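# Park the bicycle in the floor rack, stand raised

## Task

Get the bike into the floor rack so that one of its wheels sits in the slot, pushed in near the slot's closed end, and its kickstand is fully raised. When you finish, the bike must be standing motionless and touching nothing except the rack: no wall, no furniture, no loose item. The rack is free to slide on the floor. If the robot tips over or is left leaning, the task fails.

## Robot and tools

ROBOT. TidyBot++: a mobile base 0.54 m long, 0.50 m wide and 0.38 m high on four powered casters. It carries a single seven-joint arm with a two-finger gripper, so every call drives that one arm. The shoulder sits 0.12 m ahead of the base centre and 0.68 m above the floor. The arm starts folded with the hand pointing down, reaching up to 0.08 m past the base front. There are two cameras. base_camera is fixed on the base, looking forward and downward, 644x364 px. wrist_camera rides on the hand and looks along the fingers, 644x476 px, fisheye.

FRAMES. Base frame, in metres: origin on the floor below the base centre, x ahead, y to the left, z up. hand_pose and target use this frame. hand_pose is the point halfway between the finger pads; the hand's z axis runs out along the fingers, and the fingers open and close along its y axis. The odometry frame is where the base frame was at the scene's start. base_odometry gives x, y and heading there, built from wheel turns, so wheel slip counts as travel. Heading is in rad, positive to the left, from -3.142 to 3.142. base_tilt is in degrees, positive when leaning forward or to the right.

move: performs one action. An action holds base, joints, target or several of these, plus optional speeds. The parts start together.
- base: an object with any of three relative offsets, measured from where the base is when the command begins. translate_m: -2 to 2 m, forward positive. strafe_m: -2 to 2 m, left positive. rotate_rad: -6.3 to 6.3 rad, counter-clockwise seen from above positive. Translate and strafe together make one straight-line drive.
- joints: an object of absolute targets, one per name, in radians. joint_1_rad has any angle and turns the whole arm about vertical; positive is clockwise from above, the opposite sense to heading. joint_2_rad, the shoulder, runs -2.249 to 2.249. joint_3_rad has any angle. joint_4_rad, the elbow, runs -2.579 to 2.579. joint_5_rad has any angle. joint_6_rad, the wrist, runs -2.099 to 2.099. joint_7_rad has any angle. gripper_pos runs from 0, fully open with about 85 mm between pads, to 1, closed. The pad gap is roughly 85 x (1 - gripper_pos) mm. Joints with any angle take the short way round, so to turn further send several steps each under half a turn. Done tolerance is 0.039 rad for joints 1-4, 0.095 rad for joints 5-7 and 0.03 for the gripper.
- target: one list of seven numbers [x, y, z, qw, qx, qy, qz]. This is an absolute hand pose in the base frame: metres, then a unit quaternion. Alongside target, joints may hold only gripper_pos.
- speeds: caps for this action only. translate_m and strafe_m take 0.05 to 0.5 m/s; rotate_rad takes 0.1 to 1.57 rad/s. For a combined drive, give the cap under just one key.
- cameras: a list drawn from base_camera, wrist_camera and all. Leaving it out means all; [] means none.
- blocking: true or omitted returns once everything is at rest. false returns after about 0.5 s while motion continues.
An unknown key makes the call invalid. An out-of-range number gets it refused, and a refusal cancels the later move, wait and finished_scene calls in the same reply.

wait(seconds 0-10, cameras) lets time pass and reports. stop(cameras) brakes all running motions. zoom_image(camera, region [x0, y0, x1, y1] in pixels from the top-left corner, at most 504x504) enlarges part of the newest image. finished_scene(scene 1 or 2) ends the scene for good. read_manual only returns licence text.

RESULTS. base_status, joint_status and hand_status can read: moving, done, off_target (at rest short of the target, possibly still pushing), not_followed (withheld by the self-collision check), stopped, contact_stop, time_out, torque_fault, or limit_stop_at_motor_heat. The move line gives done or the worst status. hand_target is where the hand would be if the joints reached their targets. joint_positions, motor_effort (percent of maximum, with the last action's peak in brackets) and Motor temperatures are also listed. on_its_own reports motion you did not command. Warning lines include joint command not followed, pose unreachable, cause:, ARM HIT, MOTOR HOT and OVER-TEMPERATURE FAULT. scene_time and pictures, the camera order, also appear.

PRACTICE. A target usually lands within about 3 cm. To correct it, add (wanted position minus hand_pose) to the last target's x, y and z. To keep the hand in place, send hand_target again rather than hand_pose. The arm does not steer around obstacles and has no check against hitting the base. Poses that are low, forward and close to the base often fail. A downward-pointing hand rises to about 0.94 m only near the base. A held load makes the arm sag. Thinking uses scene time: non-blocking moves carry on meanwhile, and base offsets count from the last reported state. Something may occasionally tug a held part or nudge a loose object.

AVOID. Tipping: never drive or turn while the arm is caught on something above about 0.6 m. Do not swing a stretched arm sideways. Keep sideways force on a raised hand small. If the robot leans, back away or retract the arm. A torque fault (over 104.5 N m on joints 1-4, over 51.3 N m on joints 5-7) freezes the arm for 10 s. Motors at 75 °C go limp, so avoid long stretched holds or pushing on an unreachable pose. Do not drop the bike, let go of it while it moves, slam it, shove the loose rack hard, or grip hard on a part that is still resting on something. Before finishing, make sure the kickstand is fully up, the bike is still, and it touches only the rack.

Each tool is called by a JSON object that holds its "method" and its "body".

## Session

{"method": "move", "body": {}}

Scene clock: 0.00 s.
Motor temperatures (°C): [38 35 34 39 38 51 44]
base_odometry: x=+0.000 y=+0.000 heading=+0.000
base_tilt: forward=+0.0 right=+0.6
base_status: not commanded
joint_positions: joint_1_rad=+0.018 joint_2_rad=-0.322 joint_3_rad=+3.139 joint_4_rad=-2.542 joint_5_rad=+0.018 joint_6_rad=-0.861 joint_7_rad=+1.593 gripper_pos=+0.000
joint_status: not commanded
motor_effort: joint_1_rad=+0 joint_2_rad=-1 joint_3_rad=+1 joint_4_rad=+14 joint_5_rad=-2 joint_6_rad=+1 joint_7_rad=+1
hand_pose: x=+0.2550 y=-0.0050 z=+0.5801 quat_wxyz=(+0.008, +0.999, +0.009, +0.030) (m; base frame)
hand_target: x=+0.2549 y=-0.0050 z=+0.5801 quat_wxyz=(+0.008, +0.999, +0.009, +0.030) (m; base frame)
hand_status: not commanded
pictures: base_camera, wrist_camera

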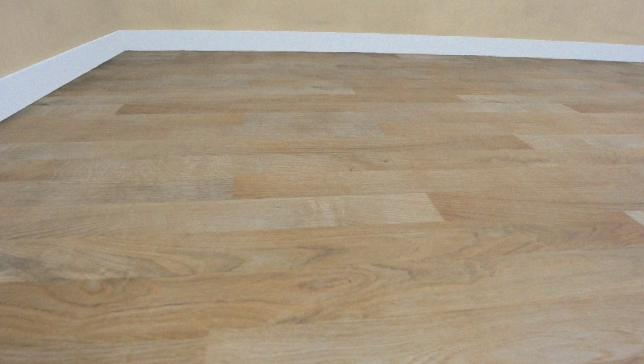

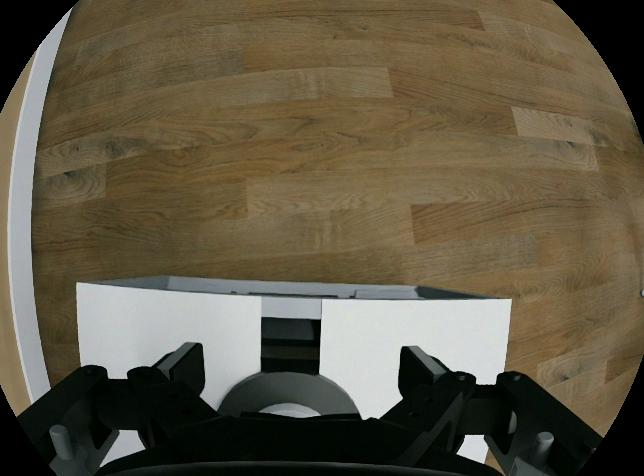

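{"method": "move", "body": {"joints": {"joint_6_rad": 0.45}}}

{"method": "move", "body": {"joints": {"joint_1_rad": 1.3}}}

{"method": "move", "body": {"joints": {"joint_1_rad": 2.6}}}

Scene clock: 2.13 s.
Motor temperatures (°C): [38 35 34 39 38 51 44]
move: done
base_odometry: x=+0.000 y=+0.000 heading=+0.000
base_tilt: forward=+0.0 right=+0.6
base_status: not commanded
joint_positions: joint_1_rad=+0.018 joint_2_rad=-0.322 joint_3_rad=+3.139 joint_4_rad=-2.540 joint_5_rad=+0.018 joint_6_rad=+0.414 joint_7_rad=+1.593 gripper_pos=+0.000
joint_status: all done
motor_effort: joint_1_rad=+0(0) joint_2_rad=-6(6) joint_3_rad=+0(1) joint_4_rad=+19(20) joint_5_rad=-1(2) joint_6_rad=+8(9) joint_7_rad=+1(1)
hand_pose: x=+0.5395 y=-0.0026 z=+0.8193 quat_wxyz=(+0.014, +0.785, +0.012, +0.620) (m; base frame)
hand_target: x=+0.5413 y=-0.0024 z=+0.8290 quat_wxyz=(+0.014, +0.774, +0.012, +0.633) (m; base frame)
hand_status: not commanded
pictures: base_camera, wrist_camera
camera_calibration:
wrist_camera: T_world_to_cam=[[-0.0126058, -0.998378, 0.0555238, -0.0477279], [-0.271195, -0.0500333, -0.961223, 0.98837], [0.962442, -0.0271748, -0.270124, -0.156257], [0, 0, 0, 1]] pos_world=[0.417827, -0.00244528, 0.910485]

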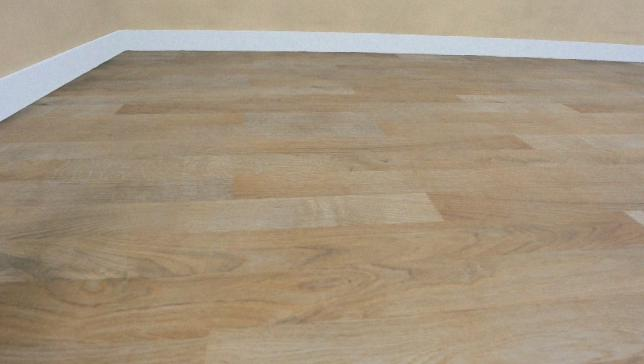

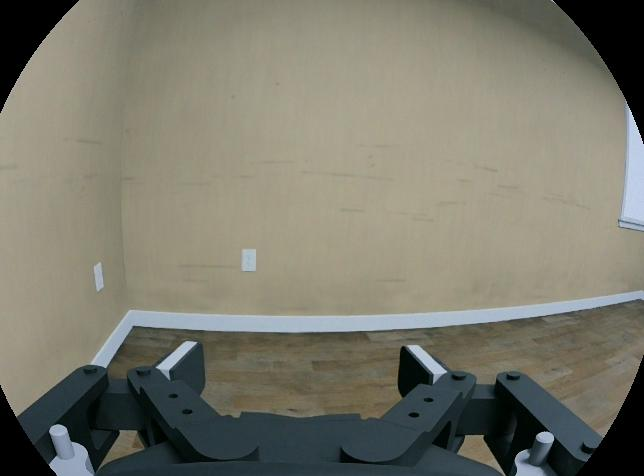

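Scene clock: 4.67 s.
Motor temperatures (°C): [38 35 34 39 38 51 44]
move: done
base_odometry: x=+0.000 y=+0.000 heading=+0.000
base_tilt: forward=+0.0 right=+0.6
base_status: not commanded
joint_positions: joint_1_rad=+1.281 joint_2_rad=-0.322 joint_3_rad=+3.139 joint_4_rad=-2.540 joint_5_rad=+0.018 joint_6_rad=+0.415 joint_7_rad=+1.593 gripper_pos=+0.000
joint_status: all done
motor_effort: joint_1_rad=+0(1) joint_2_rad=-6(6) joint_3_rad=+0(1) joint_4_rad=+19(19) joint_5_rad=-1(3) joint_6_rad=+9(9) joint_7_rad=+1(1)
hand_pose: x=+0.2438 y=-0.4016 z=+0.8194 quat_wxyz=(+0.378, +0.640, -0.454, +0.492) (m; base frame)
hand_target: x=+0.2368 y=-0.4056 z=+0.8290 quat_wxyz=(+0.390, +0.627, -0.454, +0.499) (m; base frame)
hand_status: not commanded
pictures: base_camera, wrist_camera
camera_calibration:
wrist_camera: T_world_to_cam=[[-0.955412, -0.290008, 0.0555212, 0.0644699], [-0.129646, 0.243071, -0.961306, 0.971565], [0.265291, -0.925641, -0.269831, -0.0735667], [0, 0, 0, 1]] pos_world=[0.207071, -0.285558, 0.910541]

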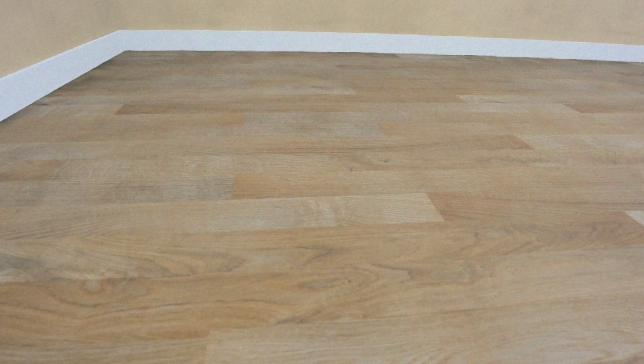

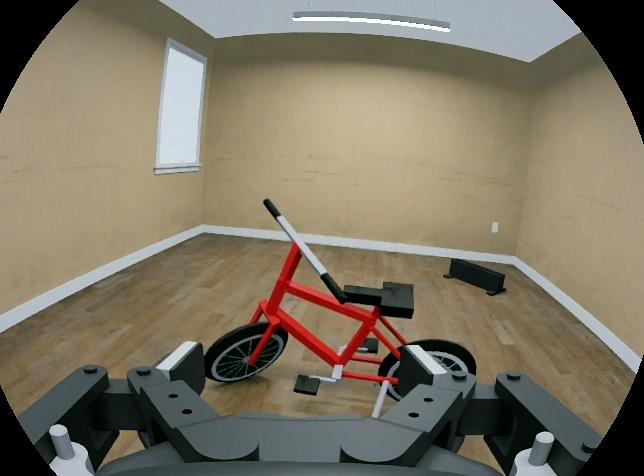

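Scene clock: 7.23 s.
Motor temperatures (°C): [38 35 34 39 38 51 44]
move: done
base_odometry: x=+0.000 y=+0.000 heading=+0.000
base_tilt: forward=+0.0 right=+0.6
base_status: not commanded
joint_positions: joint_1_rad=+2.581 joint_2_rad=-0.322 joint_3_rad=+3.139 joint_4_rad=-2.540 joint_5_rad=+0.018 joint_6_rad=+0.415 joint_7_rad=+1.593 gripper_pos=+0.000
joint_status: all done
motor_effort: joint_1_rad=+0(1) joint_2_rad=-6(6) joint_3_rad=+0(1) joint_4_rad=+19(19) joint_5_rad=-1(2) joint_6_rad=+8(9) joint_7_rad=+1(1)
hand_pose: x=-0.2346 y=-0.2277 z=+0.8194 quat_wxyz=(+0.598, +0.235, -0.748, +0.163) (m; base frame)
hand_target: x=-0.2403 y=-0.2220 z=+0.8290 quat_wxyz=(+0.612, +0.225, -0.741, +0.161) (m; base frame)
hand_status: not commanded
pictures: base_camera, wrist_camera
camera_calibration:
wrist_camera: T_world_to_cam=[[-0.535072, 0.84298, 0.0555207, 0.0144501], [0.199469, 0.189926, -0.961322, 0.932408], [-0.82092, -0.503302, -0.269772, 0.0556383], [0, 0, 0, 1]] pos_world=[-0.13258, -0.161266, 0.910552]

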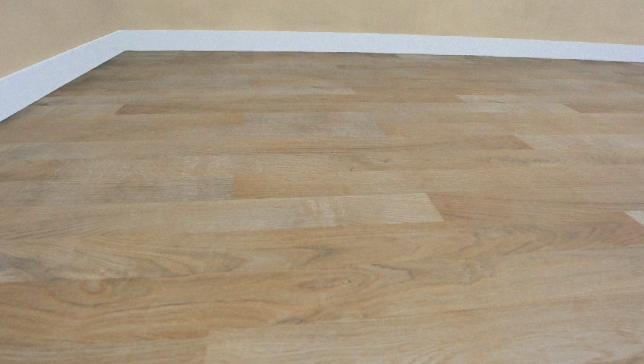

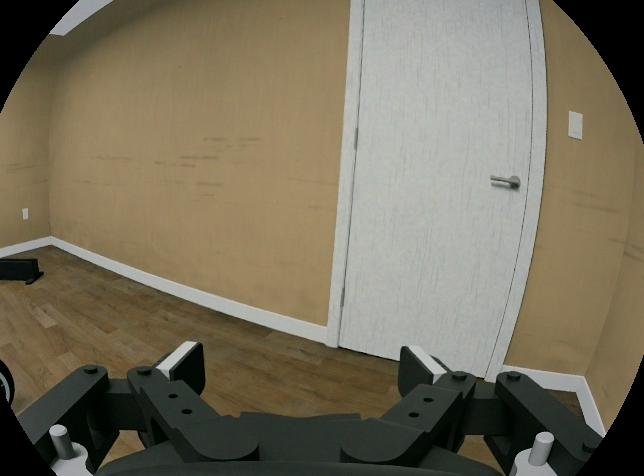

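{"method": "move", "body": {"joints": {"joint_1_rad": 1.5}, "cameras": ["wrist_camera"]}}

{"method": "zoom_image", "body": {"camera": "wrist_camera", "region": [150, 180, 450, 420]}}

{"method": "zoom_image", "body": {"camera": "wrist_camera", "region": [300, 220, 500, 330]}}

Scene clock: 9.73 s.
Motor temperatures (°C): [38 35 34 39 38 51 44]
move: done
base_odometry: x=+0.000 y=+0.000 heading=+0.000
base_tilt: forward=-0.1 right=+0.6
base_status: not commanded
joint_positions: joint_1_rad=+1.519 joint_2_rad=-0.322 joint_3_rad=+3.139 joint_4_rad=-2.540 joint_5_rad=+0.018 joint_6_rad=+0.415 joint_7_rad=+1.593 gripper_pos=+0.000
joint_status: all done
motor_effort: joint_1_rad=+0(1) joint_2_rad=-6(6) joint_3_rad=+0(1) joint_4_rad=+19(19) joint_5_rad=-2(2) joint_6_rad=+8(9) joint_7_rad=+1(1)
hand_pose: x=+0.1456 y=-0.4197 z=+0.8195 quat_wxyz=(+0.433, +0.582, -0.526, +0.444) (m; base frame)
hand_target: x=+0.1539 y=-0.4209 z=+0.8290 quat_wxyz=(+0.438, +0.579, -0.514, +0.457) (m; base frame)
hand_status: not commanded
pictures: wrist_camera
camera_calibration:
wrist_camera: T_world_to_cam=[[-0.996846, -0.0567126, 0.0555202, 0.0694019], [-0.0687133, 0.266658, -0.961339, 0.964329], [0.0397151, -0.962121, -0.269714, -0.0468315], [0, 0, 0, 1]] pos_world=[0.137305, -0.298268, 0.910563]

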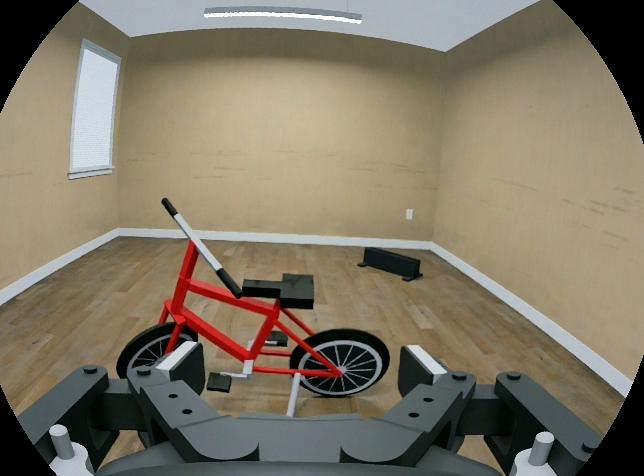

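Scaled by 1.680.

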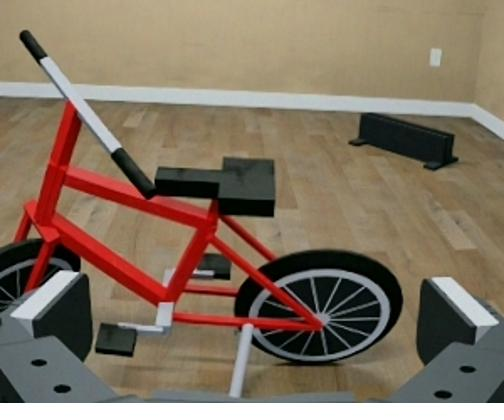

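Scaled by 2.520.

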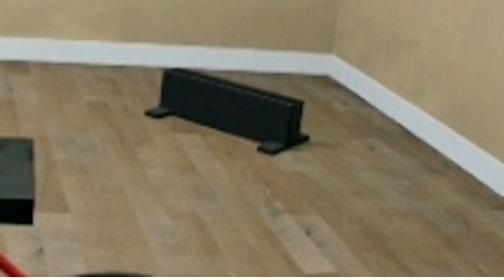

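{"method": "move", "body": {"base": {"translate_m": -0.75, "strafe_m": -1.3, "rotate_rad": -1.57}, "joints": {"joint_1_rad": 0.0}}}

{"method": "zoom_image", "body": {"camera": "base_camera", "region": [250, 0, 500, 160]}}

Scene clock: 14.97 s.
Motor temperatures (°C): [38 35 34 39 38 51 44]
move: done
base_odometry: x=-0.750 y=-1.300 heading=-1.570
base_tilt: forward=+0.0 right=+0.6
base_status: done
joint_positions: joint_1_rad=+0.017 joint_2_rad=-0.322 joint_3_rad=+3.139 joint_4_rad=-2.540 joint_5_rad=+0.018 joint_6_rad=+0.417 joint_7_rad=+1.593 gripper_pos=+0.000
joint_status: all done
motor_effort: joint_1_rad=+0(1) joint_2_rad=-6(8) joint_3_rad=+0(2) joint_4_rad=+19(20) joint_5_rad=-1(3) joint_6_rad=+8(9) joint_7_rad=+1(1)
hand_pose: x=+0.5397 y=-0.0023 z=+0.8201 quat_wxyz=(+0.014, +0.784, +0.012, +0.621) (m; base frame)
hand_target: x=+0.5413 y=+0.0050 z=+0.8290 quat_wxyz=(+0.009, +0.774, +0.019, +0.633) (m; base frame)
hand_status: not commanded
pictures: base_camera, wrist_camera
camera_calibration:
wrist_camera: T_world_to_cam=[[-0.0120013, -0.998386, 0.0555046, -0.0477716], [-0.26882, -0.0502436, -0.961879, 0.988403], [0.963116, -0.0264646, -0.267783, -0.158473], [0, 0, 0, 1]] pos_world=[0.417757, -0.0022275, 0.91094]

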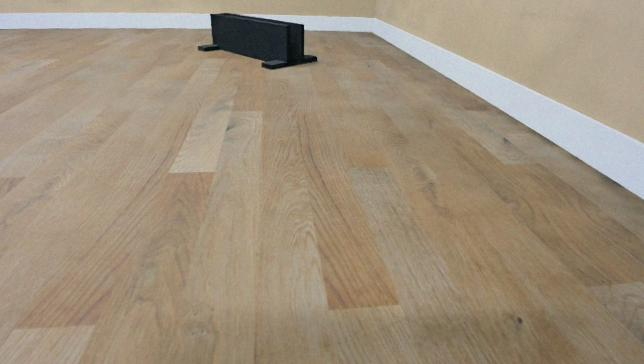

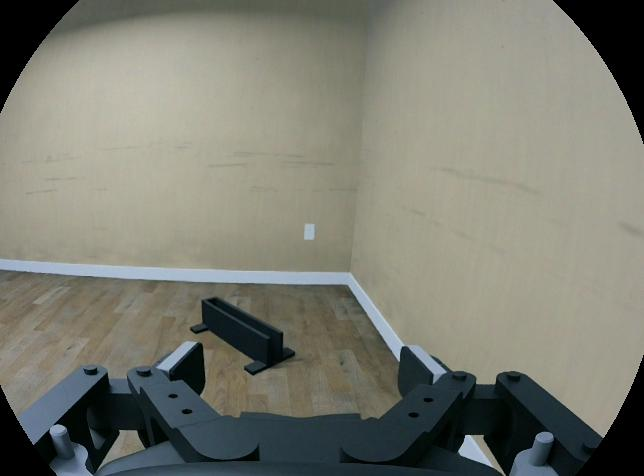

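Scaled by 2.016.

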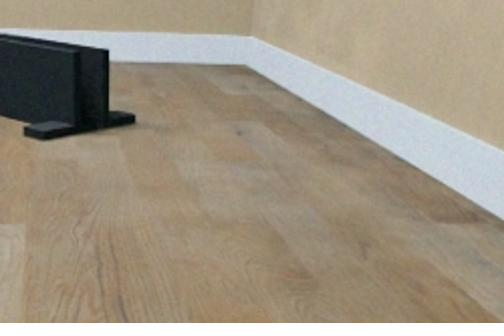

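{"method": "zoom_image", "body": {"camera": "wrist_camera", "region": [170, 280, 320, 390]}}

{"method": "zoom_image", "body": {"camera": "base_camera", "region": [190, 0, 330, 80]}}

Scaled by 3.360.

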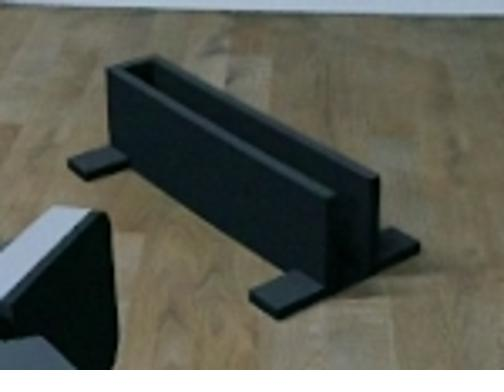

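Scaled by 3.600.

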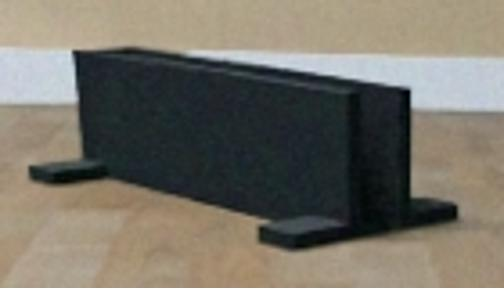

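{"method": "move", "body": {"base": {"translate_m": 0.95, "strafe_m": 0.5, "rotate_rad": -0.385}, "joints": {"joint_6_rad": -0.3}}}

Scene clock: 19.20 s.
Motor temperatures (°C): [38 35 34 39 38 51 44]
move: done
base_odometry: x=-0.249 y=-2.250 heading=-1.956
base_tilt: forward=+0.0 right=+0.6
base_status: done
joint_positions: joint_1_rad=+0.016 joint_2_rad=-0.322 joint_3_rad=+3.139 joint_4_rad=-2.543 joint_5_rad=+0.018 joint_6_rad=-0.259 joint_7_rad=+1.593 gripper_pos=+0.000
joint_status: all done
motor_effort: joint_1_rad=+0(1) joint_2_rad=-4(6) joint_3_rad=+0(2) joint_4_rad=+17(20) joint_5_rad=-1(2) joint_6_rad=+5(9) joint_7_rad=+0(1)
hand_pose: x=+0.4270 y=-0.0041 z=+0.6449 quat_wxyz=(+0.011, +0.946, +0.012, +0.324) (m; base frame)
hand_target: x=+0.4174 y=+0.0004 z=+0.6376 quat_wxyz=(+0.009, +0.952, +0.019, +0.305) (m; base frame)
hand_status: not commanded
pictures: base_camera, wrist_camera
camera_calibration:
wrist_camera: T_world_to_cam=[[0.0164986, -0.998514, 0.051942, -0.0511323], [-0.813529, -0.0436074, -0.579887, 0.775834], [0.58129, -0.032689, -0.813039, 0.417721], [0, 0, 0, 1]] pos_world=[0.38919, -0.0035694, 0.792175]

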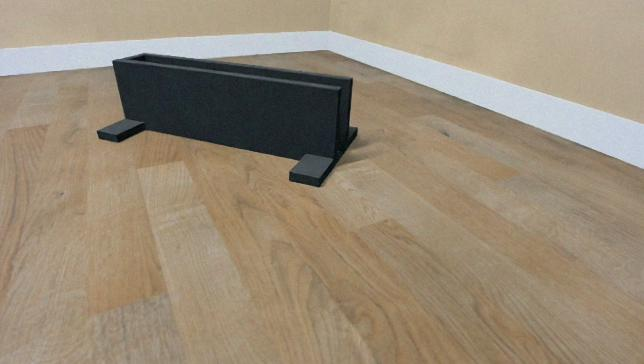

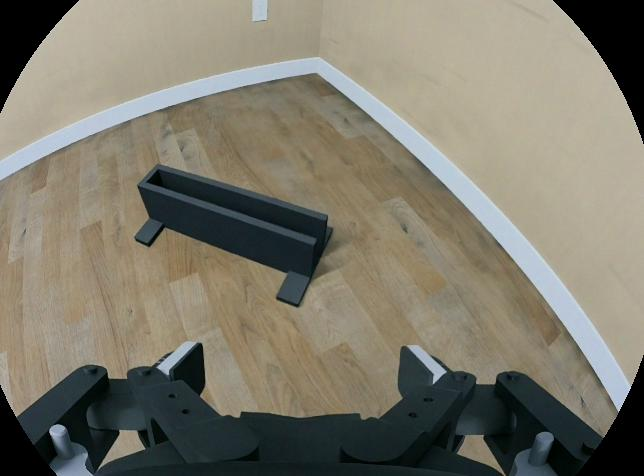

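{"method": "zoom_image", "body": {"camera": "wrist_camera", "region": [240, 190, 360, 320]}}

{"method": "zoom_image", "body": {"camera": "wrist_camera", "region": [120, 150, 240, 260]}}

Scaled by 3.877.

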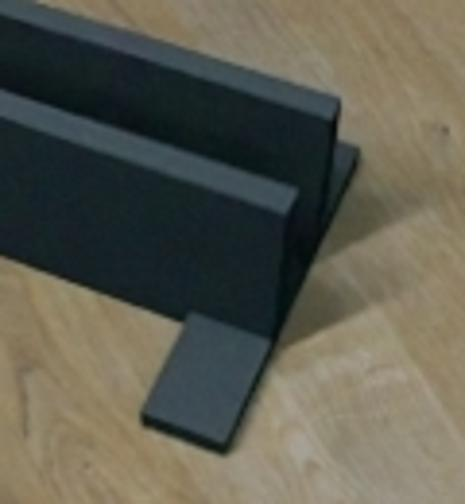

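Scaled by 4.200.

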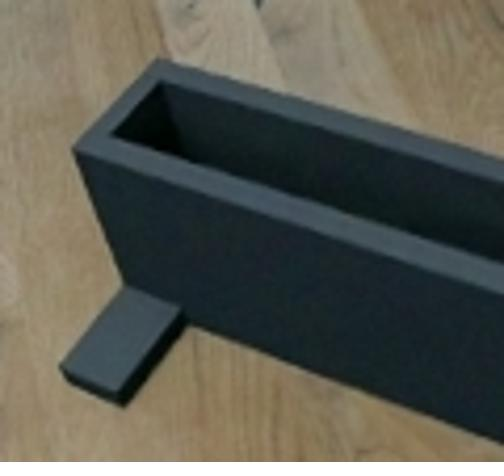

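{"method": "move", "body": {"base": {"translate_m": 0.469, "strafe_m": 0.392, "rotate_rad": -0.34}, "cameras": []}}

{"method": "move", "body": {"target": [0.5, 0.0, 0.32, 0, 0.7071, 0.7071, 0], "joints": {"gripper_pos": 0.4}}}

Scene clock: 22.67 s.
Motor temperatures (°C): [38 35 34 39 38 51 44]
move: done
base_odometry: x=-0.062 y=-2.832 heading=-2.296
base_tilt: forward=+0.0 right=+0.6
base_status: done
joint_positions: joint_1_rad=+0.015 joint_2_rad=-0.322 joint_3_rad=+3.139 joint_4_rad=-2.543 joint_5_rad=+0.018 joint_6_rad=-0.259 joint_7_rad=+1.593 gripper_pos=+0.000
joint_status: not commanded
motor_effort: joint_1_rad=+0(1) joint_2_rad=-4(5) joint_3_rad=+0(2) joint_4_rad=+17(18) joint_5_rad=-1(2) joint_6_rad=+5(6) joint_7_rad=+1(1)
hand_pose: x=+0.4270 y=-0.0041 z=+0.6449 quat_wxyz=(+0.011, +0.946, +0.012, +0.324) (m; base frame)
hand_target: x=+0.4174 y=+0.0004 z=+0.6376 quat_wxyz=(+0.009, +0.952, +0.019, +0.305) (m; base frame)
hand_status: not commanded
pictures: none
No camera images: "cameras" was empty.

Scene clock: 25.43 s.
Motor temperatures (°C): [38 35 34 39 38 51 44]
move: off_target
base_odometry: x=-0.062 y=-2.832 heading=-2.296
base_tilt: forward=+0.0 right=+0.6
base_status: not commanded
joint_positions: joint_1_rad=+0.116 joint_2_rad=+0.901 joint_3_rad=+2.973 joint_4_rad=-2.083 joint_5_rad=+0.684 joint_6_rad=-0.258 joint_7_rad=+2.376 gripper_pos=+0.400
joint_status: all done
motor_effort: joint_1_rad=+0(1) joint_2_rad=-32(33) joint_3_rad=-2(3) joint_4_rad=+3(18) joint_5_rad=-1(3) joint_6_rad=+0(6) joint_7_rad=+1(1)
hand_pose: x=+0.4854 y=-0.0059 z=+0.3263 quat_wxyz=(-0.002, +0.743, +0.669, -0.024) (m; base frame)
hand_target: x=+0.5000 y=+0.0000 z=+0.3200 quat_wxyz=(+0.000, +0.707, +0.707, +0.000) (m; base frame)
hand_status: off_target (0.017 m and 6.5 deg from the pose sent, 0.333 m and 94.7 deg at the start)
pictures: base_camera, wrist_camera
camera_calibration:
wrist_camera: T_world_to_cam=[[0.995948, -0.0882991, -0.0170397, -0.484873], [-0.0868202, -0.993493, 0.0737134, 0.0668145], [-0.0234377, -0.0719353, -0.997134, 0.478023], [0, 0, 0, 1]] pos_world=[0.499913, 0.0579527, 0.463466]

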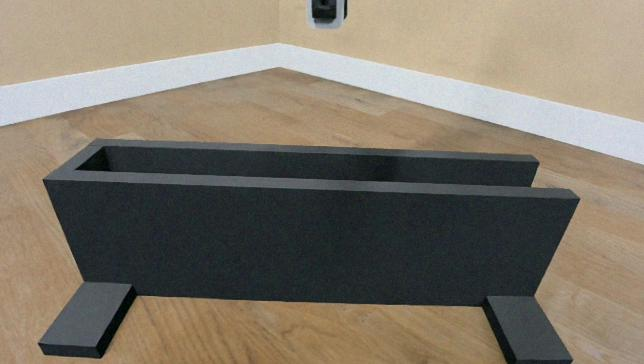

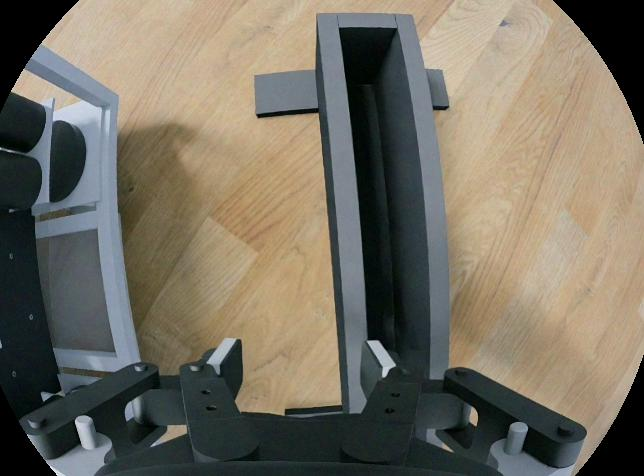

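{"method": "move", "body": {"target": [0.53, 0.006, 0.20, 0, 0.669, 0.743, 0.02], "cameras": ["wrist_camera"]}}

Scene clock: 27.07 s.
Motor temperatures (°C): [38 35 34 39 38 51 44]
move: off_target
base_odometry: x=-0.062 y=-2.832 heading=-2.296
base_tilt: forward=+0.0 right=+0.6
base_status: not commanded
joint_positions: joint_1_rad=+0.051 joint_2_rad=+1.209 joint_3_rad=+3.094 joint_4_rad=-1.908 joint_5_rad=+0.779 joint_6_rad=-0.042 joint_7_rad=+2.378 gripper_pos=+0.400
joint_status: not commanded
motor_effort: joint_1_rad=+0(1) joint_2_rad=-35(38) joint_3_rad=-2(3) joint_4_rad=+0(3) joint_5_rad=-1(2) joint_6_rad=+0(0) joint_7_rad=+1(1)
hand_pose: x=+0.5187 y=-0.0008 z=+0.2061 quat_wxyz=(-0.007, +0.714, +0.700, +0.004) (m; base frame)
hand_target: x=+0.5300 y=+0.0060 z=+0.2000 quat_wxyz=(+0.000, +0.669, +0.743, +0.020) (m; base frame)
hand_status: off_target (0.015 m and 7.4 deg from the pose sent, 0.134 m and 12.9 deg at the start)
pictures: wrist_camera
camera_calibration:
wrist_camera: T_world_to_cam=[[0.999899, -0.00520956, 0.0132498, -0.527848], [-0.00556183, -0.999628, 0.0266905, 0.0511786], [0.0131058, -0.0267614, -0.999556, 0.340901], [0, 0, 0, 1]] pos_world=[0.523612, 0.0575328, 0.346378]

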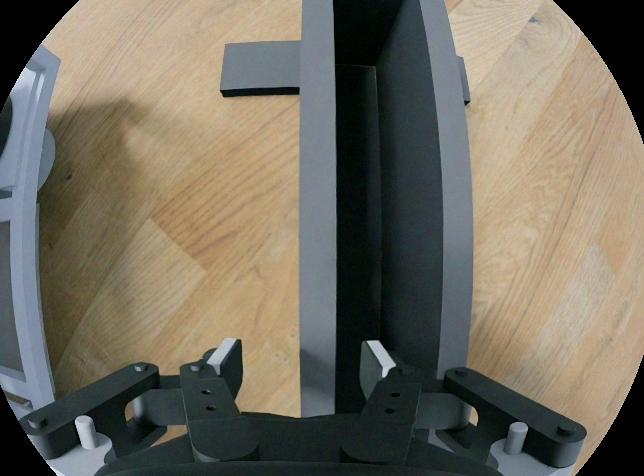

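{"method": "move", "body": {"target": [0.535, 0.006, 0.135, 0, 0.669, 0.743, 0.02]}}

Scene clock: 28.53 s.
Motor temperatures (°C): [38 35 34 39 38 51 44]
move: off_target
base_odometry: x=-0.062 y=-2.832 heading=-2.296
base_tilt: forward=+0.0 right=+0.6
base_status: not commanded
joint_positions: joint_1_rad=+0.016 joint_2_rad=+1.370 joint_3_rad=+3.142 joint_4_rad=-1.787 joint_5_rad=+0.779 joint_6_rad=+0.022 joint_7_rad=+2.378 gripper_pos=+0.400
joint_status: not commanded
motor_effort: joint_1_rad=+0(1) joint_2_rad=-37(40) joint_3_rad=-1(2) joint_4_rad=+0(1) joint_5_rad=-2(2) joint_6_rad=+0(1) joint_7_rad=+1(1)
hand_pose: x=+0.5259 y=-0.0007 z=+0.1400 quat_wxyz=(-0.005, +0.707, +0.707, +0.005) (m; base frame)
hand_target: x=+0.5350 y=+0.0060 z=+0.1350 quat_wxyz=(+0.000, +0.669, +0.743, +0.020) (m; base frame)
hand_status: off_target (0.012 m and 6.3 deg from the pose sent, 0.073 m and 7.4 deg at the start)
pictures: base_camera, wrist_camera
camera_calibration:
wrist_camera: T_world_to_cam=[[0.999752, 0.0137839, 0.0174965, -0.534673], [0.0133236, -0.999569, 0.0261619, 0.0432329], [0.0178496, -0.0259223, -0.999505, 0.272291], [0, 0, 0, 1]] pos_world=[0.529104, 0.0576425, 0.28038]

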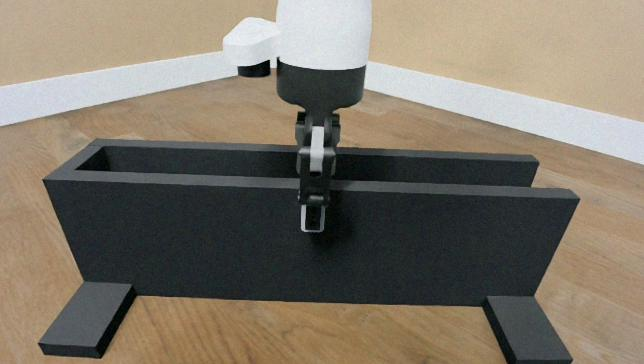

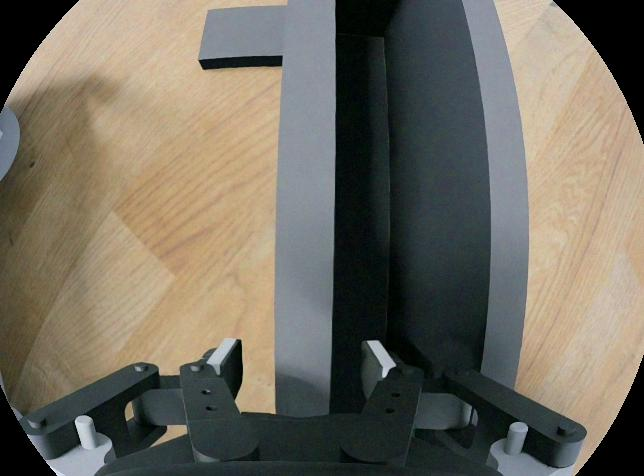

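{"method": "move", "body": {"joints": {"gripper_pos": 0.95}, "cameras": []}}

{"method": "move", "body": {"target": [0.535, 0.006, 0.195, 0, 0.669, 0.743, 0.02]}}

Scene clock: 29.47 s.
Motor temperatures (°C): [38 35 34 39 38 51 44]
move: off_target
base_odometry: x=-0.062 y=-2.832 heading=-2.296
base_tilt: forward=+0.0 right=+0.6
base_status: not commanded
joint_positions: joint_1_rad=+0.016 joint_2_rad=+1.370 joint_3_rad=+3.142 joint_4_rad=-1.788 joint_5_rad=+0.779 joint_6_rad=+0.022 joint_7_rad=+2.378 gripper_pos=+0.804
joint_status: gripper_pos off_target (ended at +0.804, target +0.950)
motor_effort: joint_1_rad=+0(1) joint_2_rad=-35(37) joint_3_rad=-1(2) joint_4_rad=+2(3) joint_5_rad=+0(2) joint_6_rad=+2(3) joint_7_rad=+1(1)
hand_pose: x=+0.5262 y=-0.0007 z=+0.1403 quat_wxyz=(-0.005, +0.707, +0.707, +0.005) (m; base frame)
hand_target: x=+0.5350 y=+0.0060 z=+0.1350 quat_wxyz=(+0.000, +0.669, +0.743, +0.020) (m; base frame)
hand_status: not commanded
pictures: none
No camera images: "cameras" was empty.

Scene clock: 30.70 s.
Motor temperatures (°C): [38 36 34 39 38 51 44]
move: off_target
base_odometry: x=-0.062 y=-2.832 heading=-2.296
base_tilt: forward=+0.0 right=+0.6
base_status: not commanded
joint_positions: joint_1_rad=+0.024 joint_2_rad=+1.307 joint_3_rad=+3.120 joint_4_rad=-1.871 joint_5_rad=+0.786 joint_6_rad=+0.003 joint_7_rad=+2.379 gripper_pos=+0.804
joint_status: not commanded
motor_effort: joint_1_rad=-1(1) joint_2_rad=-45(47) joint_3_rad=-3(3) joint_4_rad=+0(3) joint_5_rad=-1(2) joint_6_rad=+2(3) joint_7_rad=+1(1)
hand_pose: x=+0.5033 y=+0.0056 z=+0.1668 quat_wxyz=(-0.020, +0.705, +0.709, -0.003) (m; base frame)
hand_target: x=+0.5350 y=+0.0060 z=+0.1950 quat_wxyz=(+0.000, +0.669, +0.743, +0.020) (m; base frame)
hand_status: off_target (0.042 m and 6.7 deg from the pose sent, 0.056 m and 6.3 deg at the start)
pictures: base_camera, wrist_camera
camera_calibration:
wrist_camera: T_world_to_cam=[[0.999681, 0.0202366, -0.0151361, -0.507196], [0.0204901, -0.999649, 0.0167852, 0.0471523], [-0.0147911, -0.0170899, -0.999745, 0.316073], [0, 0, 0, 1]] pos_world=[0.510743, 0.0628013, 0.307524]

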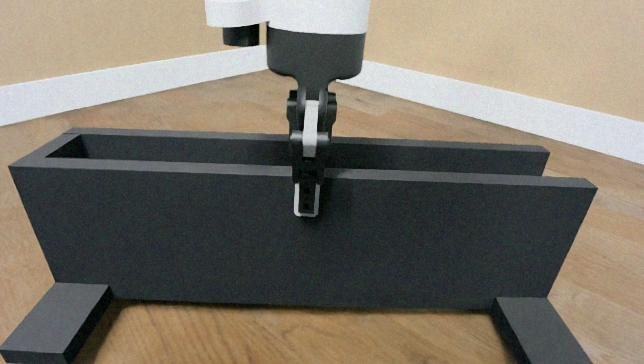

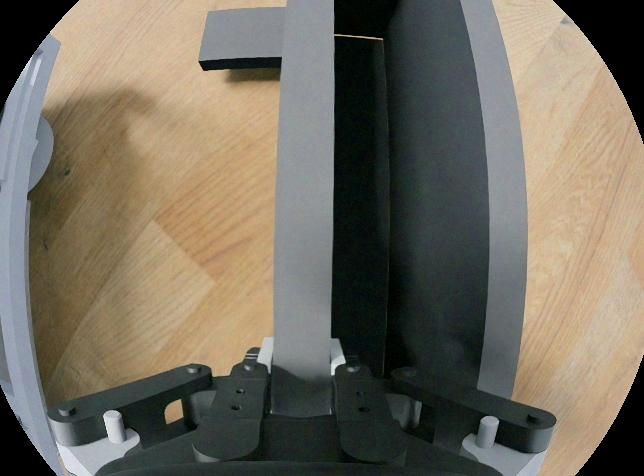

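{"method": "move", "body": {"target": [0.535, 0.0, 0.25, 0, 0.669, 0.743, 0.02], "cameras": ["base_camera"]}}

Scene clock: 32.13 s.
Motor temperatures (°C): [38 36 34 39 38 51 44]
move: off_target
base_odometry: x=-0.062 y=-2.832 heading=-2.296
base_tilt: forward=+0.0 right=+0.6
base_status: not commanded
joint_positions: joint_1_rad=+0.106 joint_2_rad=+1.163 joint_3_rad=+3.029 joint_4_rad=-1.932 joint_5_rad=+0.786 joint_6_rad=-0.089 joint_7_rad=+2.420 gripper_pos=+0.804
joint_status: not commanded
motor_effort: joint_1_rad=+0(1) joint_2_rad=-45(48) joint_3_rad=-4(5) joint_4_rad=+2(2) joint_5_rad=-2(2) joint_6_rad=+2(3) joint_7_rad=+1(1)
hand_pose: x=+0.5164 y=+0.0049 z=+0.2267 quat_wxyz=(-0.019, +0.706, +0.708, +0.011) (m; base frame)
hand_target: x=+0.5350 y=+0.0000 z=+0.2500 quat_wxyz=(+0.000, +0.669, +0.743, +0.020) (m; base frame)
hand_status: off_target (0.030 m and 6.4 deg from the pose sent, 0.089 m and 6.7 deg at the start)
pictures: base_camera

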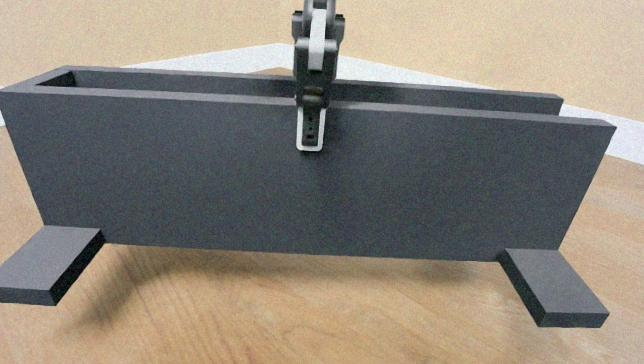

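{"method": "move", "body": {"base": {"translate_m": -1.539, "strafe_m": 0.857, "rotate_rad": 0.725}, "speeds": {"rotate_rad": 0.5}}}

Scene clock: 37.00 s.
Motor temperatures (°C): [38 36 34 39 38 51 44]
move: done
base_odometry: x=+1.600 y=-2.248 heading=-1.570
base_tilt: forward=+0.0 right=+0.6
base_status: done
joint_positions: joint_1_rad=+0.118 joint_2_rad=+1.163 joint_3_rad=+3.011 joint_4_rad=-1.934 joint_5_rad=+0.786 joint_6_rad=-0.097 joint_7_rad=+2.423 gripper_pos=+0.804
joint_status: not commanded
motor_effort: joint_1_rad=+0(7) joint_2_rad=-44(45) joint_3_rad=-4(9) joint_4_rad=+2(3) joint_5_rad=-1(3) joint_6_rad=+2(3) joint_7_rad=+1(1)
hand_pose: x=+0.5139 y=+0.0080 z=+0.2276 quat_wxyz=(-0.025, +0.707, +0.707, +0.012) (m; base frame)
hand_target: x=+0.5350 y=+0.0000 z=+0.2500 quat_wxyz=(+0.000, +0.669, +0.743, +0.020) (m; base frame)
hand_status: not commanded
pictures: base_camera, wrist_camera
camera_calibration:
wrist_camera: T_world_to_cam=[[0.999895, 0.0144879, 0.000824105, -0.520603], [0.014496, -0.999836, -0.0108423, 0.0576846], [0.000666888, 0.0108531, -0.999941, 0.368891], [0, 0, 0, 1]] pos_world=[0.519466, 0.061214, 0.369923]

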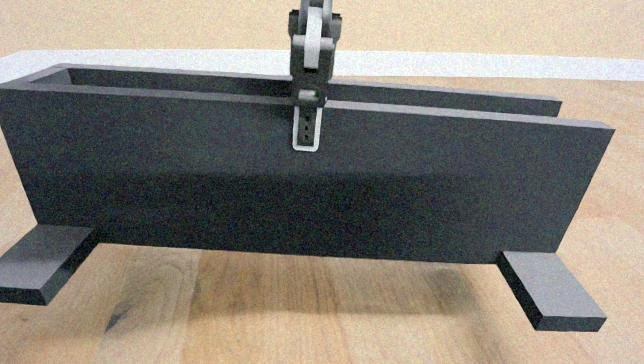

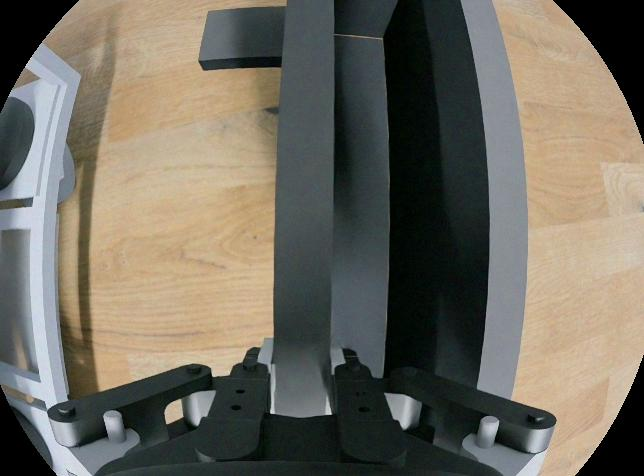

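{"method": "move", "body": {"base": {"translate_m": -1.53, "strafe_m": -0.08}, "cameras": []}}

{"method": "move", "body": {"target": [0.535, 0.0, 0.175, 0, 0.669, 0.743, 0.02]}}

Scene clock: 42.43 s.
Motor temperatures (°C): [38 37 34 39 38 51 44]
move: done
base_odometry: x=+1.520 y=-0.718 heading=-1.571
base_tilt: forward=+0.0 right=+0.6
base_status: done
joint_positions: joint_1_rad=+0.118 joint_2_rad=+1.163 joint_3_rad=+3.011 joint_4_rad=-1.941 joint_5_rad=+0.786 joint_6_rad=-0.098 joint_7_rad=+2.423 gripper_pos=+0.804
joint_status: not commanded
motor_effort: joint_1_rad=+0(1) joint_2_rad=-44(45) joint_3_rad=-5(6) joint_4_rad=+1(4) joint_5_rad=-1(3) joint_6_rad=+2(3) joint_7_rad=+1(1)
hand_pose: x=+0.5092 y=+0.0082 z=+0.2276 quat_wxyz=(-0.027, +0.707, +0.707, +0.009) (m; base frame)
hand_target: x=+0.5350 y=+0.0000 z=+0.2500 quat_wxyz=(+0.000, +0.669, +0.743, +0.020) (m; base frame)
hand_status: not commanded
pictures: none
No camera images: "cameras" was empty.

Scene clock: 43.87 s.
Motor temperatures (°C): [38 37 34 39 38 51 44]
move: off_target
base_odometry: x=+1.520 y=-0.718 heading=-1.571
base_tilt: forward=+0.0 right=+0.6
base_status: not commanded
joint_positions: joint_1_rad=+0.058 joint_2_rad=+1.325 joint_3_rad=+3.113 joint_4_rad=-1.852 joint_5_rad=+0.786 joint_6_rad=-0.028 joint_7_rad=+2.423 gripper_pos=+0.804
joint_status: not commanded
motor_effort: joint_1_rad=+0(1) joint_2_rad=-44(48) joint_3_rad=-3(5) joint_4_rad=-1(2) joint_5_rad=-1(2) joint_6_rad=+1(2) joint_7_rad=+1(1)
hand_pose: x=+0.4987 y=-0.0100 z=+0.1597 quat_wxyz=(-0.023, +0.701, +0.713, -0.015) (m; base frame)
hand_target: x=+0.5350 y=+0.0000 z=+0.1750 quat_wxyz=(+0.000, +0.669, +0.743, +0.020) (m; base frame)
hand_status: off_target (0.041 m and 7.0 deg from the pose sent, 0.059 m and 6.8 deg at the start)
pictures: base_camera, wrist_camera
camera_calibration:
wrist_camera: T_world_to_cam=[[0.998833, 0.0317736, -0.0363683, -0.498466], [0.0328316, -0.999044, 0.0288712, 0.0236538], [-0.0354162, -0.0300315, -0.998921, 0.31862], [0, 0, 0, 1]] pos_world=[0.508392, 0.0490379, 0.299465]

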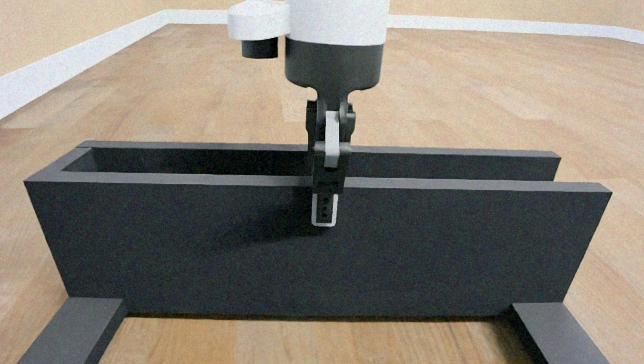

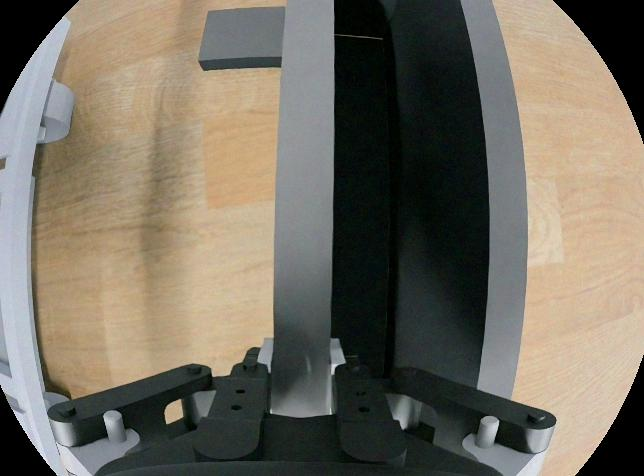

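{"method": "move", "body": {"target": [0.54, 0.01, 0.150, 0, 0.669, 0.743, 0.02], "cameras": ["base_camera"]}}

{"method": "move", "body": {"target": [0.54, 0.01, 0.130, 0, 0.669, 0.743, 0.02], "cameras": ["base_camera"]}}

Scene clock: 44.77 s.
Motor temperatures (°C): [38 37 34 39 38 51 44]
move: off_target
base_odometry: x=+1.520 y=-0.718 heading=-1.571
base_tilt: forward=+0.0 right=+0.6
base_status: not commanded
joint_positions: joint_1_rad=+0.031 joint_2_rad=+1.362 joint_3_rad=+3.121 joint_4_rad=-1.801 joint_5_rad=+0.786 joint_6_rad=-0.012 joint_7_rad=+2.423 gripper_pos=+0.804
joint_status: not commanded
motor_effort: joint_1_rad=-1(1) joint_2_rad=-42(45) joint_3_rad=-2(4) joint_4_rad=+0(1) joint_5_rad=-1(2) joint_6_rad=+0(2) joint_7_rad=+1(1)
hand_pose: x=+0.5146 y=-0.0013 z=+0.1439 quat_wxyz=(-0.015, +0.693, +0.721, -0.006) (m; base frame)
hand_target: x=+0.5400 y=+0.0100 z=+0.1500 quat_wxyz=(+0.000, +0.669, +0.743, +0.020) (m; base frame)
hand_status: off_target (0.028 m and 5.0 deg from the pose sent, 0.047 m and 7.0 deg at the start)
pictures: base_camera

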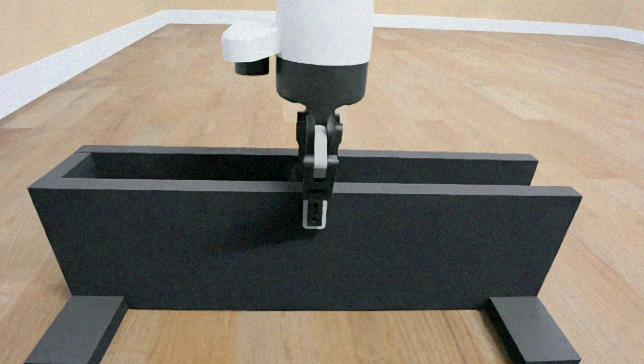

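Scene clock: 45.60 s.
Motor temperatures (°C): [38 37 34 39 38 51 44]
move: off_target
base_odometry: x=+1.520 y=-0.718 heading=-1.571
base_tilt: forward=+0.0 right=+0.6
base_status: not commanded
joint_positions: joint_1_rad=+0.023 joint_2_rad=+1.370 joint_3_rad=+3.130 joint_4_rad=-1.789 joint_5_rad=+0.786 joint_6_rad=-0.002 joint_7_rad=+2.423 gripper_pos=+0.804
joint_status: not commanded
motor_effort: joint_1_rad=-1(1) joint_2_rad=-35(42) joint_3_rad=-2(2) joint_4_rad=+5(6) joint_5_rad=-1(2) joint_6_rad=+2(2) joint_7_rad=+1(2)
hand_pose: x=+0.5198 y=-0.0014 z=+0.1402 quat_wxyz=(-0.010, +0.690, +0.723, -0.003) (m; base frame)
hand_target: x=+0.5400 y=+0.0100 z=+0.1300 quat_wxyz=(+0.000, +0.669, +0.743, +0.020) (m; base frame)
hand_status: off_target (0.025 m and 4.4 deg from the pose sent, 0.031 m and 5.0 deg at the start)
pictures: base_camera

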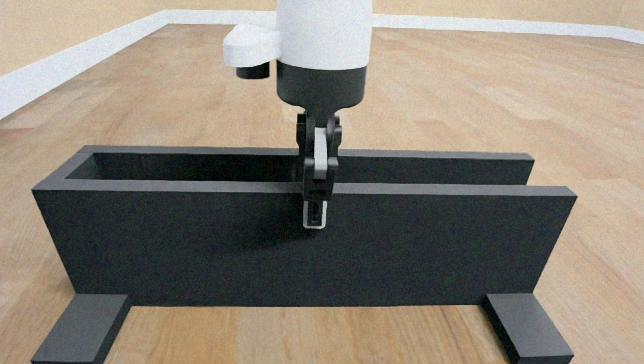

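{"method": "move", "body": {"joints": {"gripper_pos": 0.4}, "cameras": []}}

{"method": "move", "body": {"target": [0.52, 0.0, 0.30, 0, 0.707, 0.707, 0], "cameras": []}}

{"method": "move", "body": {"joints": {"joint_1_rad": 0.8, "joint_2_rad": -0.32, "joint_3_rad": 3.14, "joint_4_rad": -2.45, "joint_5_rad": 0, "joint_6_rad": 0.2, "joint_7_rad": 1.57}}}

Scene clock: 46.57 s.
Motor temperatures (°C): [38 37 34 39 38 51 44]
move: done
base_odometry: x=+1.520 y=-0.718 heading=-1.571
base_tilt: forward=+0.0 right=+0.6
base_status: not commanded
joint_positions: joint_1_rad=+0.017 joint_2_rad=+1.379 joint_3_rad=+3.131 joint_4_rad=-1.759 joint_5_rad=+0.786 joint_6_rad=+0.006 joint_7_rad=+2.423 gripper_pos=+0.400
joint_status: all done
motor_effort: joint_1_rad=+0(1) joint_2_rad=-38(39) joint_3_rad=-1(2) joint_4_rad=+0(6) joint_5_rad=-1(2) joint_6_rad=+0(3) joint_7_rad=+0(1)
hand_pose: x=+0.5355 y=+0.0019 z=+0.1367 quat_wxyz=(-0.002, +0.689, +0.725, +0.008) (m; base frame)
hand_target: x=+0.5400 y=+0.0100 z=+0.1300 quat_wxyz=(+0.000, +0.669, +0.743, +0.020) (m; base frame)
hand_status: not commanded
pictures: none
No camera images: "cameras" was empty.

Scene clock: 48.17 s.
Motor temperatures (°C): [38 37 34 39 38 51 44]
move: off_target
base_odometry: x=+1.520 y=-0.718 heading=-1.571
base_tilt: forward=+0.0 right=+0.6
base_status: not commanded
joint_positions: joint_1_rad=+0.120 joint_2_rad=+1.002 joint_3_rad=+2.968 joint_4_rad=-1.983 joint_5_rad=+0.786 joint_6_rad=-0.188 joint_7_rad=+2.423 gripper_pos=+0.400
joint_status: not commanded
motor_effort: joint_1_rad=+0(1) joint_2_rad=-34(40) joint_3_rad=-3(4) joint_4_rad=+3(4) joint_5_rad=+0(2) joint_6_rad=+1(1) joint_7_rad=+1(1)
hand_pose: x=+0.5317 y=+0.0068 z=+0.2925 quat_wxyz=(+0.007, +0.697, +0.717, +0.015) (m; base frame)
hand_target: x=+0.5200 y=+0.0000 z=+0.3000 quat_wxyz=(+0.000, +0.707, +0.707, +0.000) (m; base frame)
hand_status: off_target (0.015 m and 2.5 deg from the pose sent, 0.164 m and 3.1 deg at the start)
pictures: none
No camera images: "cameras" was empty.

Scene clock: 51.00 s.
Motor temperatures (°C): [38 37 34 39 38 51 44]
move: done
base_odometry: x=+1.520 y=-0.718 heading=-1.571
base_tilt: forward=+0.0 right=+0.6
base_status: not commanded
joint_positions: joint_1_rad=+0.781 joint_2_rad=-0.300 joint_3_rad=+3.123 joint_4_rad=-2.436 joint_5_rad=+0.071 joint_6_rad=+0.162 joint_7_rad=+1.616 gripper_pos=+0.400
joint_status: all done
motor_effort: joint_1_rad=+0(2) joint_2_rad=-7(37) joint_3_rad=+0(4) joint_4_rad=+20(20) joint_5_rad=-2(3) joint_6_rad=+8(8) joint_7_rad=+1(1)
hand_pose: x=+0.4316 y=-0.2913 z=+0.7933 quat_wxyz=(+0.232, +0.792, -0.261, +0.500) (m; base frame)
hand_target: x=+0.4169 y=-0.3038 z=+0.8050 quat_wxyz=(+0.221, +0.757, -0.320, +0.525) (m; base frame)
hand_status: not commanded
pictures: base_camera, wrist_camera
camera_calibration:
wrist_camera: T_world_to_cam=[[-0.652152, -0.747334, 0.127239, -0.0436143], [-0.400157, 0.1968, -0.895066, 0.994661], [0.643873, -0.634635, -0.427395, 0.0180678], [0, 0, 0, 1]] pos_world=[0.357944, -0.216878, 0.903559]

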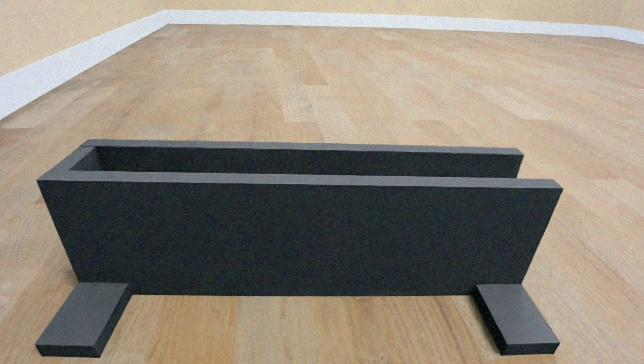

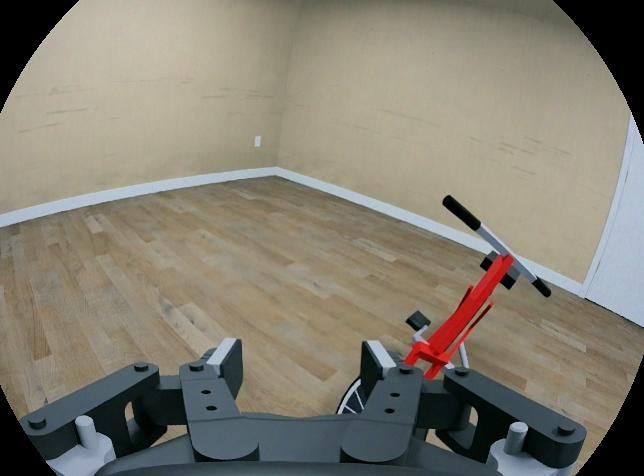

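{"method": "move", "body": {"joints": {"joint_1_rad": 1.45, "joint_6_rad": 0.05}}}

{"method": "zoom_image", "body": {"camera": "wrist_camera", "region": [160, 90, 460, 420]}}

Scene clock: 53.03 s.
Motor temperatures (°C): [38 37 34 39 38 51 44]
move: done
base_odometry: x=+1.520 y=-0.718 heading=-1.571
base_tilt: forward=+0.0 right=+0.6
base_status: not commanded
joint_positions: joint_1_rad=+1.431 joint_2_rad=-0.300 joint_3_rad=+3.127 joint_4_rad=-2.436 joint_5_rad=+0.069 joint_6_rad=+0.101 joint_7_rad=+1.614 gripper_pos=+0.400
joint_status: all done
motor_effort: joint_1_rad=+0(1) joint_2_rad=-7(7) joint_3_rad=+1(1) joint_4_rad=+19(20) joint_5_rad=-1(2) joint_6_rad=+8(9) joint_7_rad=+1(1)
hand_pose: x=+0.1870 y=-0.4137 z=+0.7760 quat_wxyz=(+0.363, +0.678, -0.514, +0.380) (m; base frame)
hand_target: x=+0.1699 y=-0.4027 z=+0.7627 quat_wxyz=(+0.335, +0.646, -0.572, +0.379) (m; base frame)
hand_status: not commanded
pictures: base_camera, wrist_camera
camera_calibration:
wrist_camera: T_world_to_cam=[[-0.972394, -0.198487, 0.122689, -0.00188797], [-0.202164, 0.454031, -0.867748, 0.953636], [0.116532, -0.868596, -0.481624, 0.134361], [0, 0, 0, 1]] pos_world=[0.175297, -0.316649, 0.892458]

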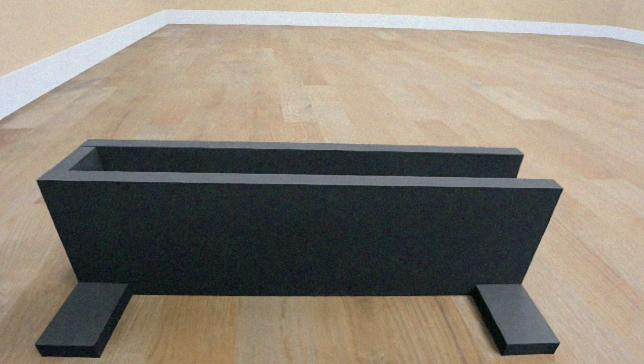

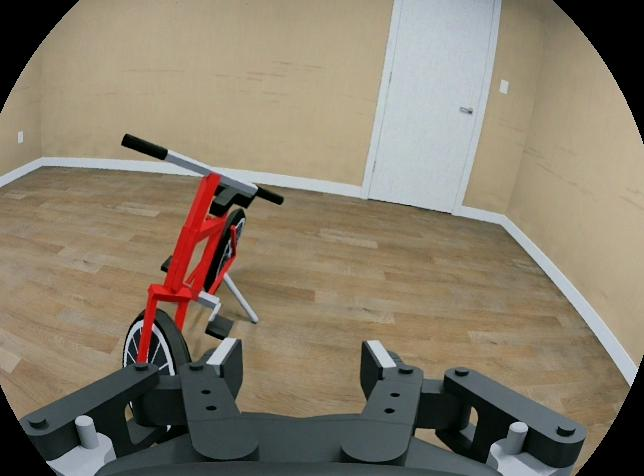

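Scaled by 1.527.

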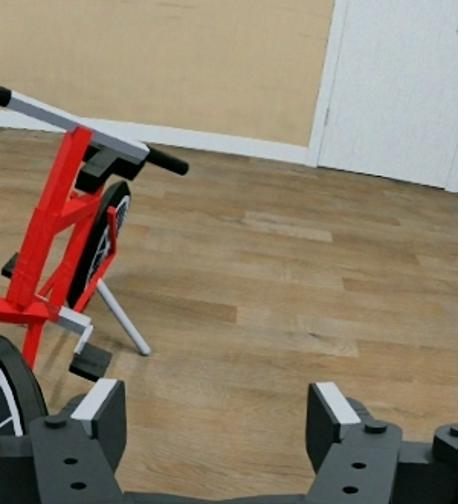

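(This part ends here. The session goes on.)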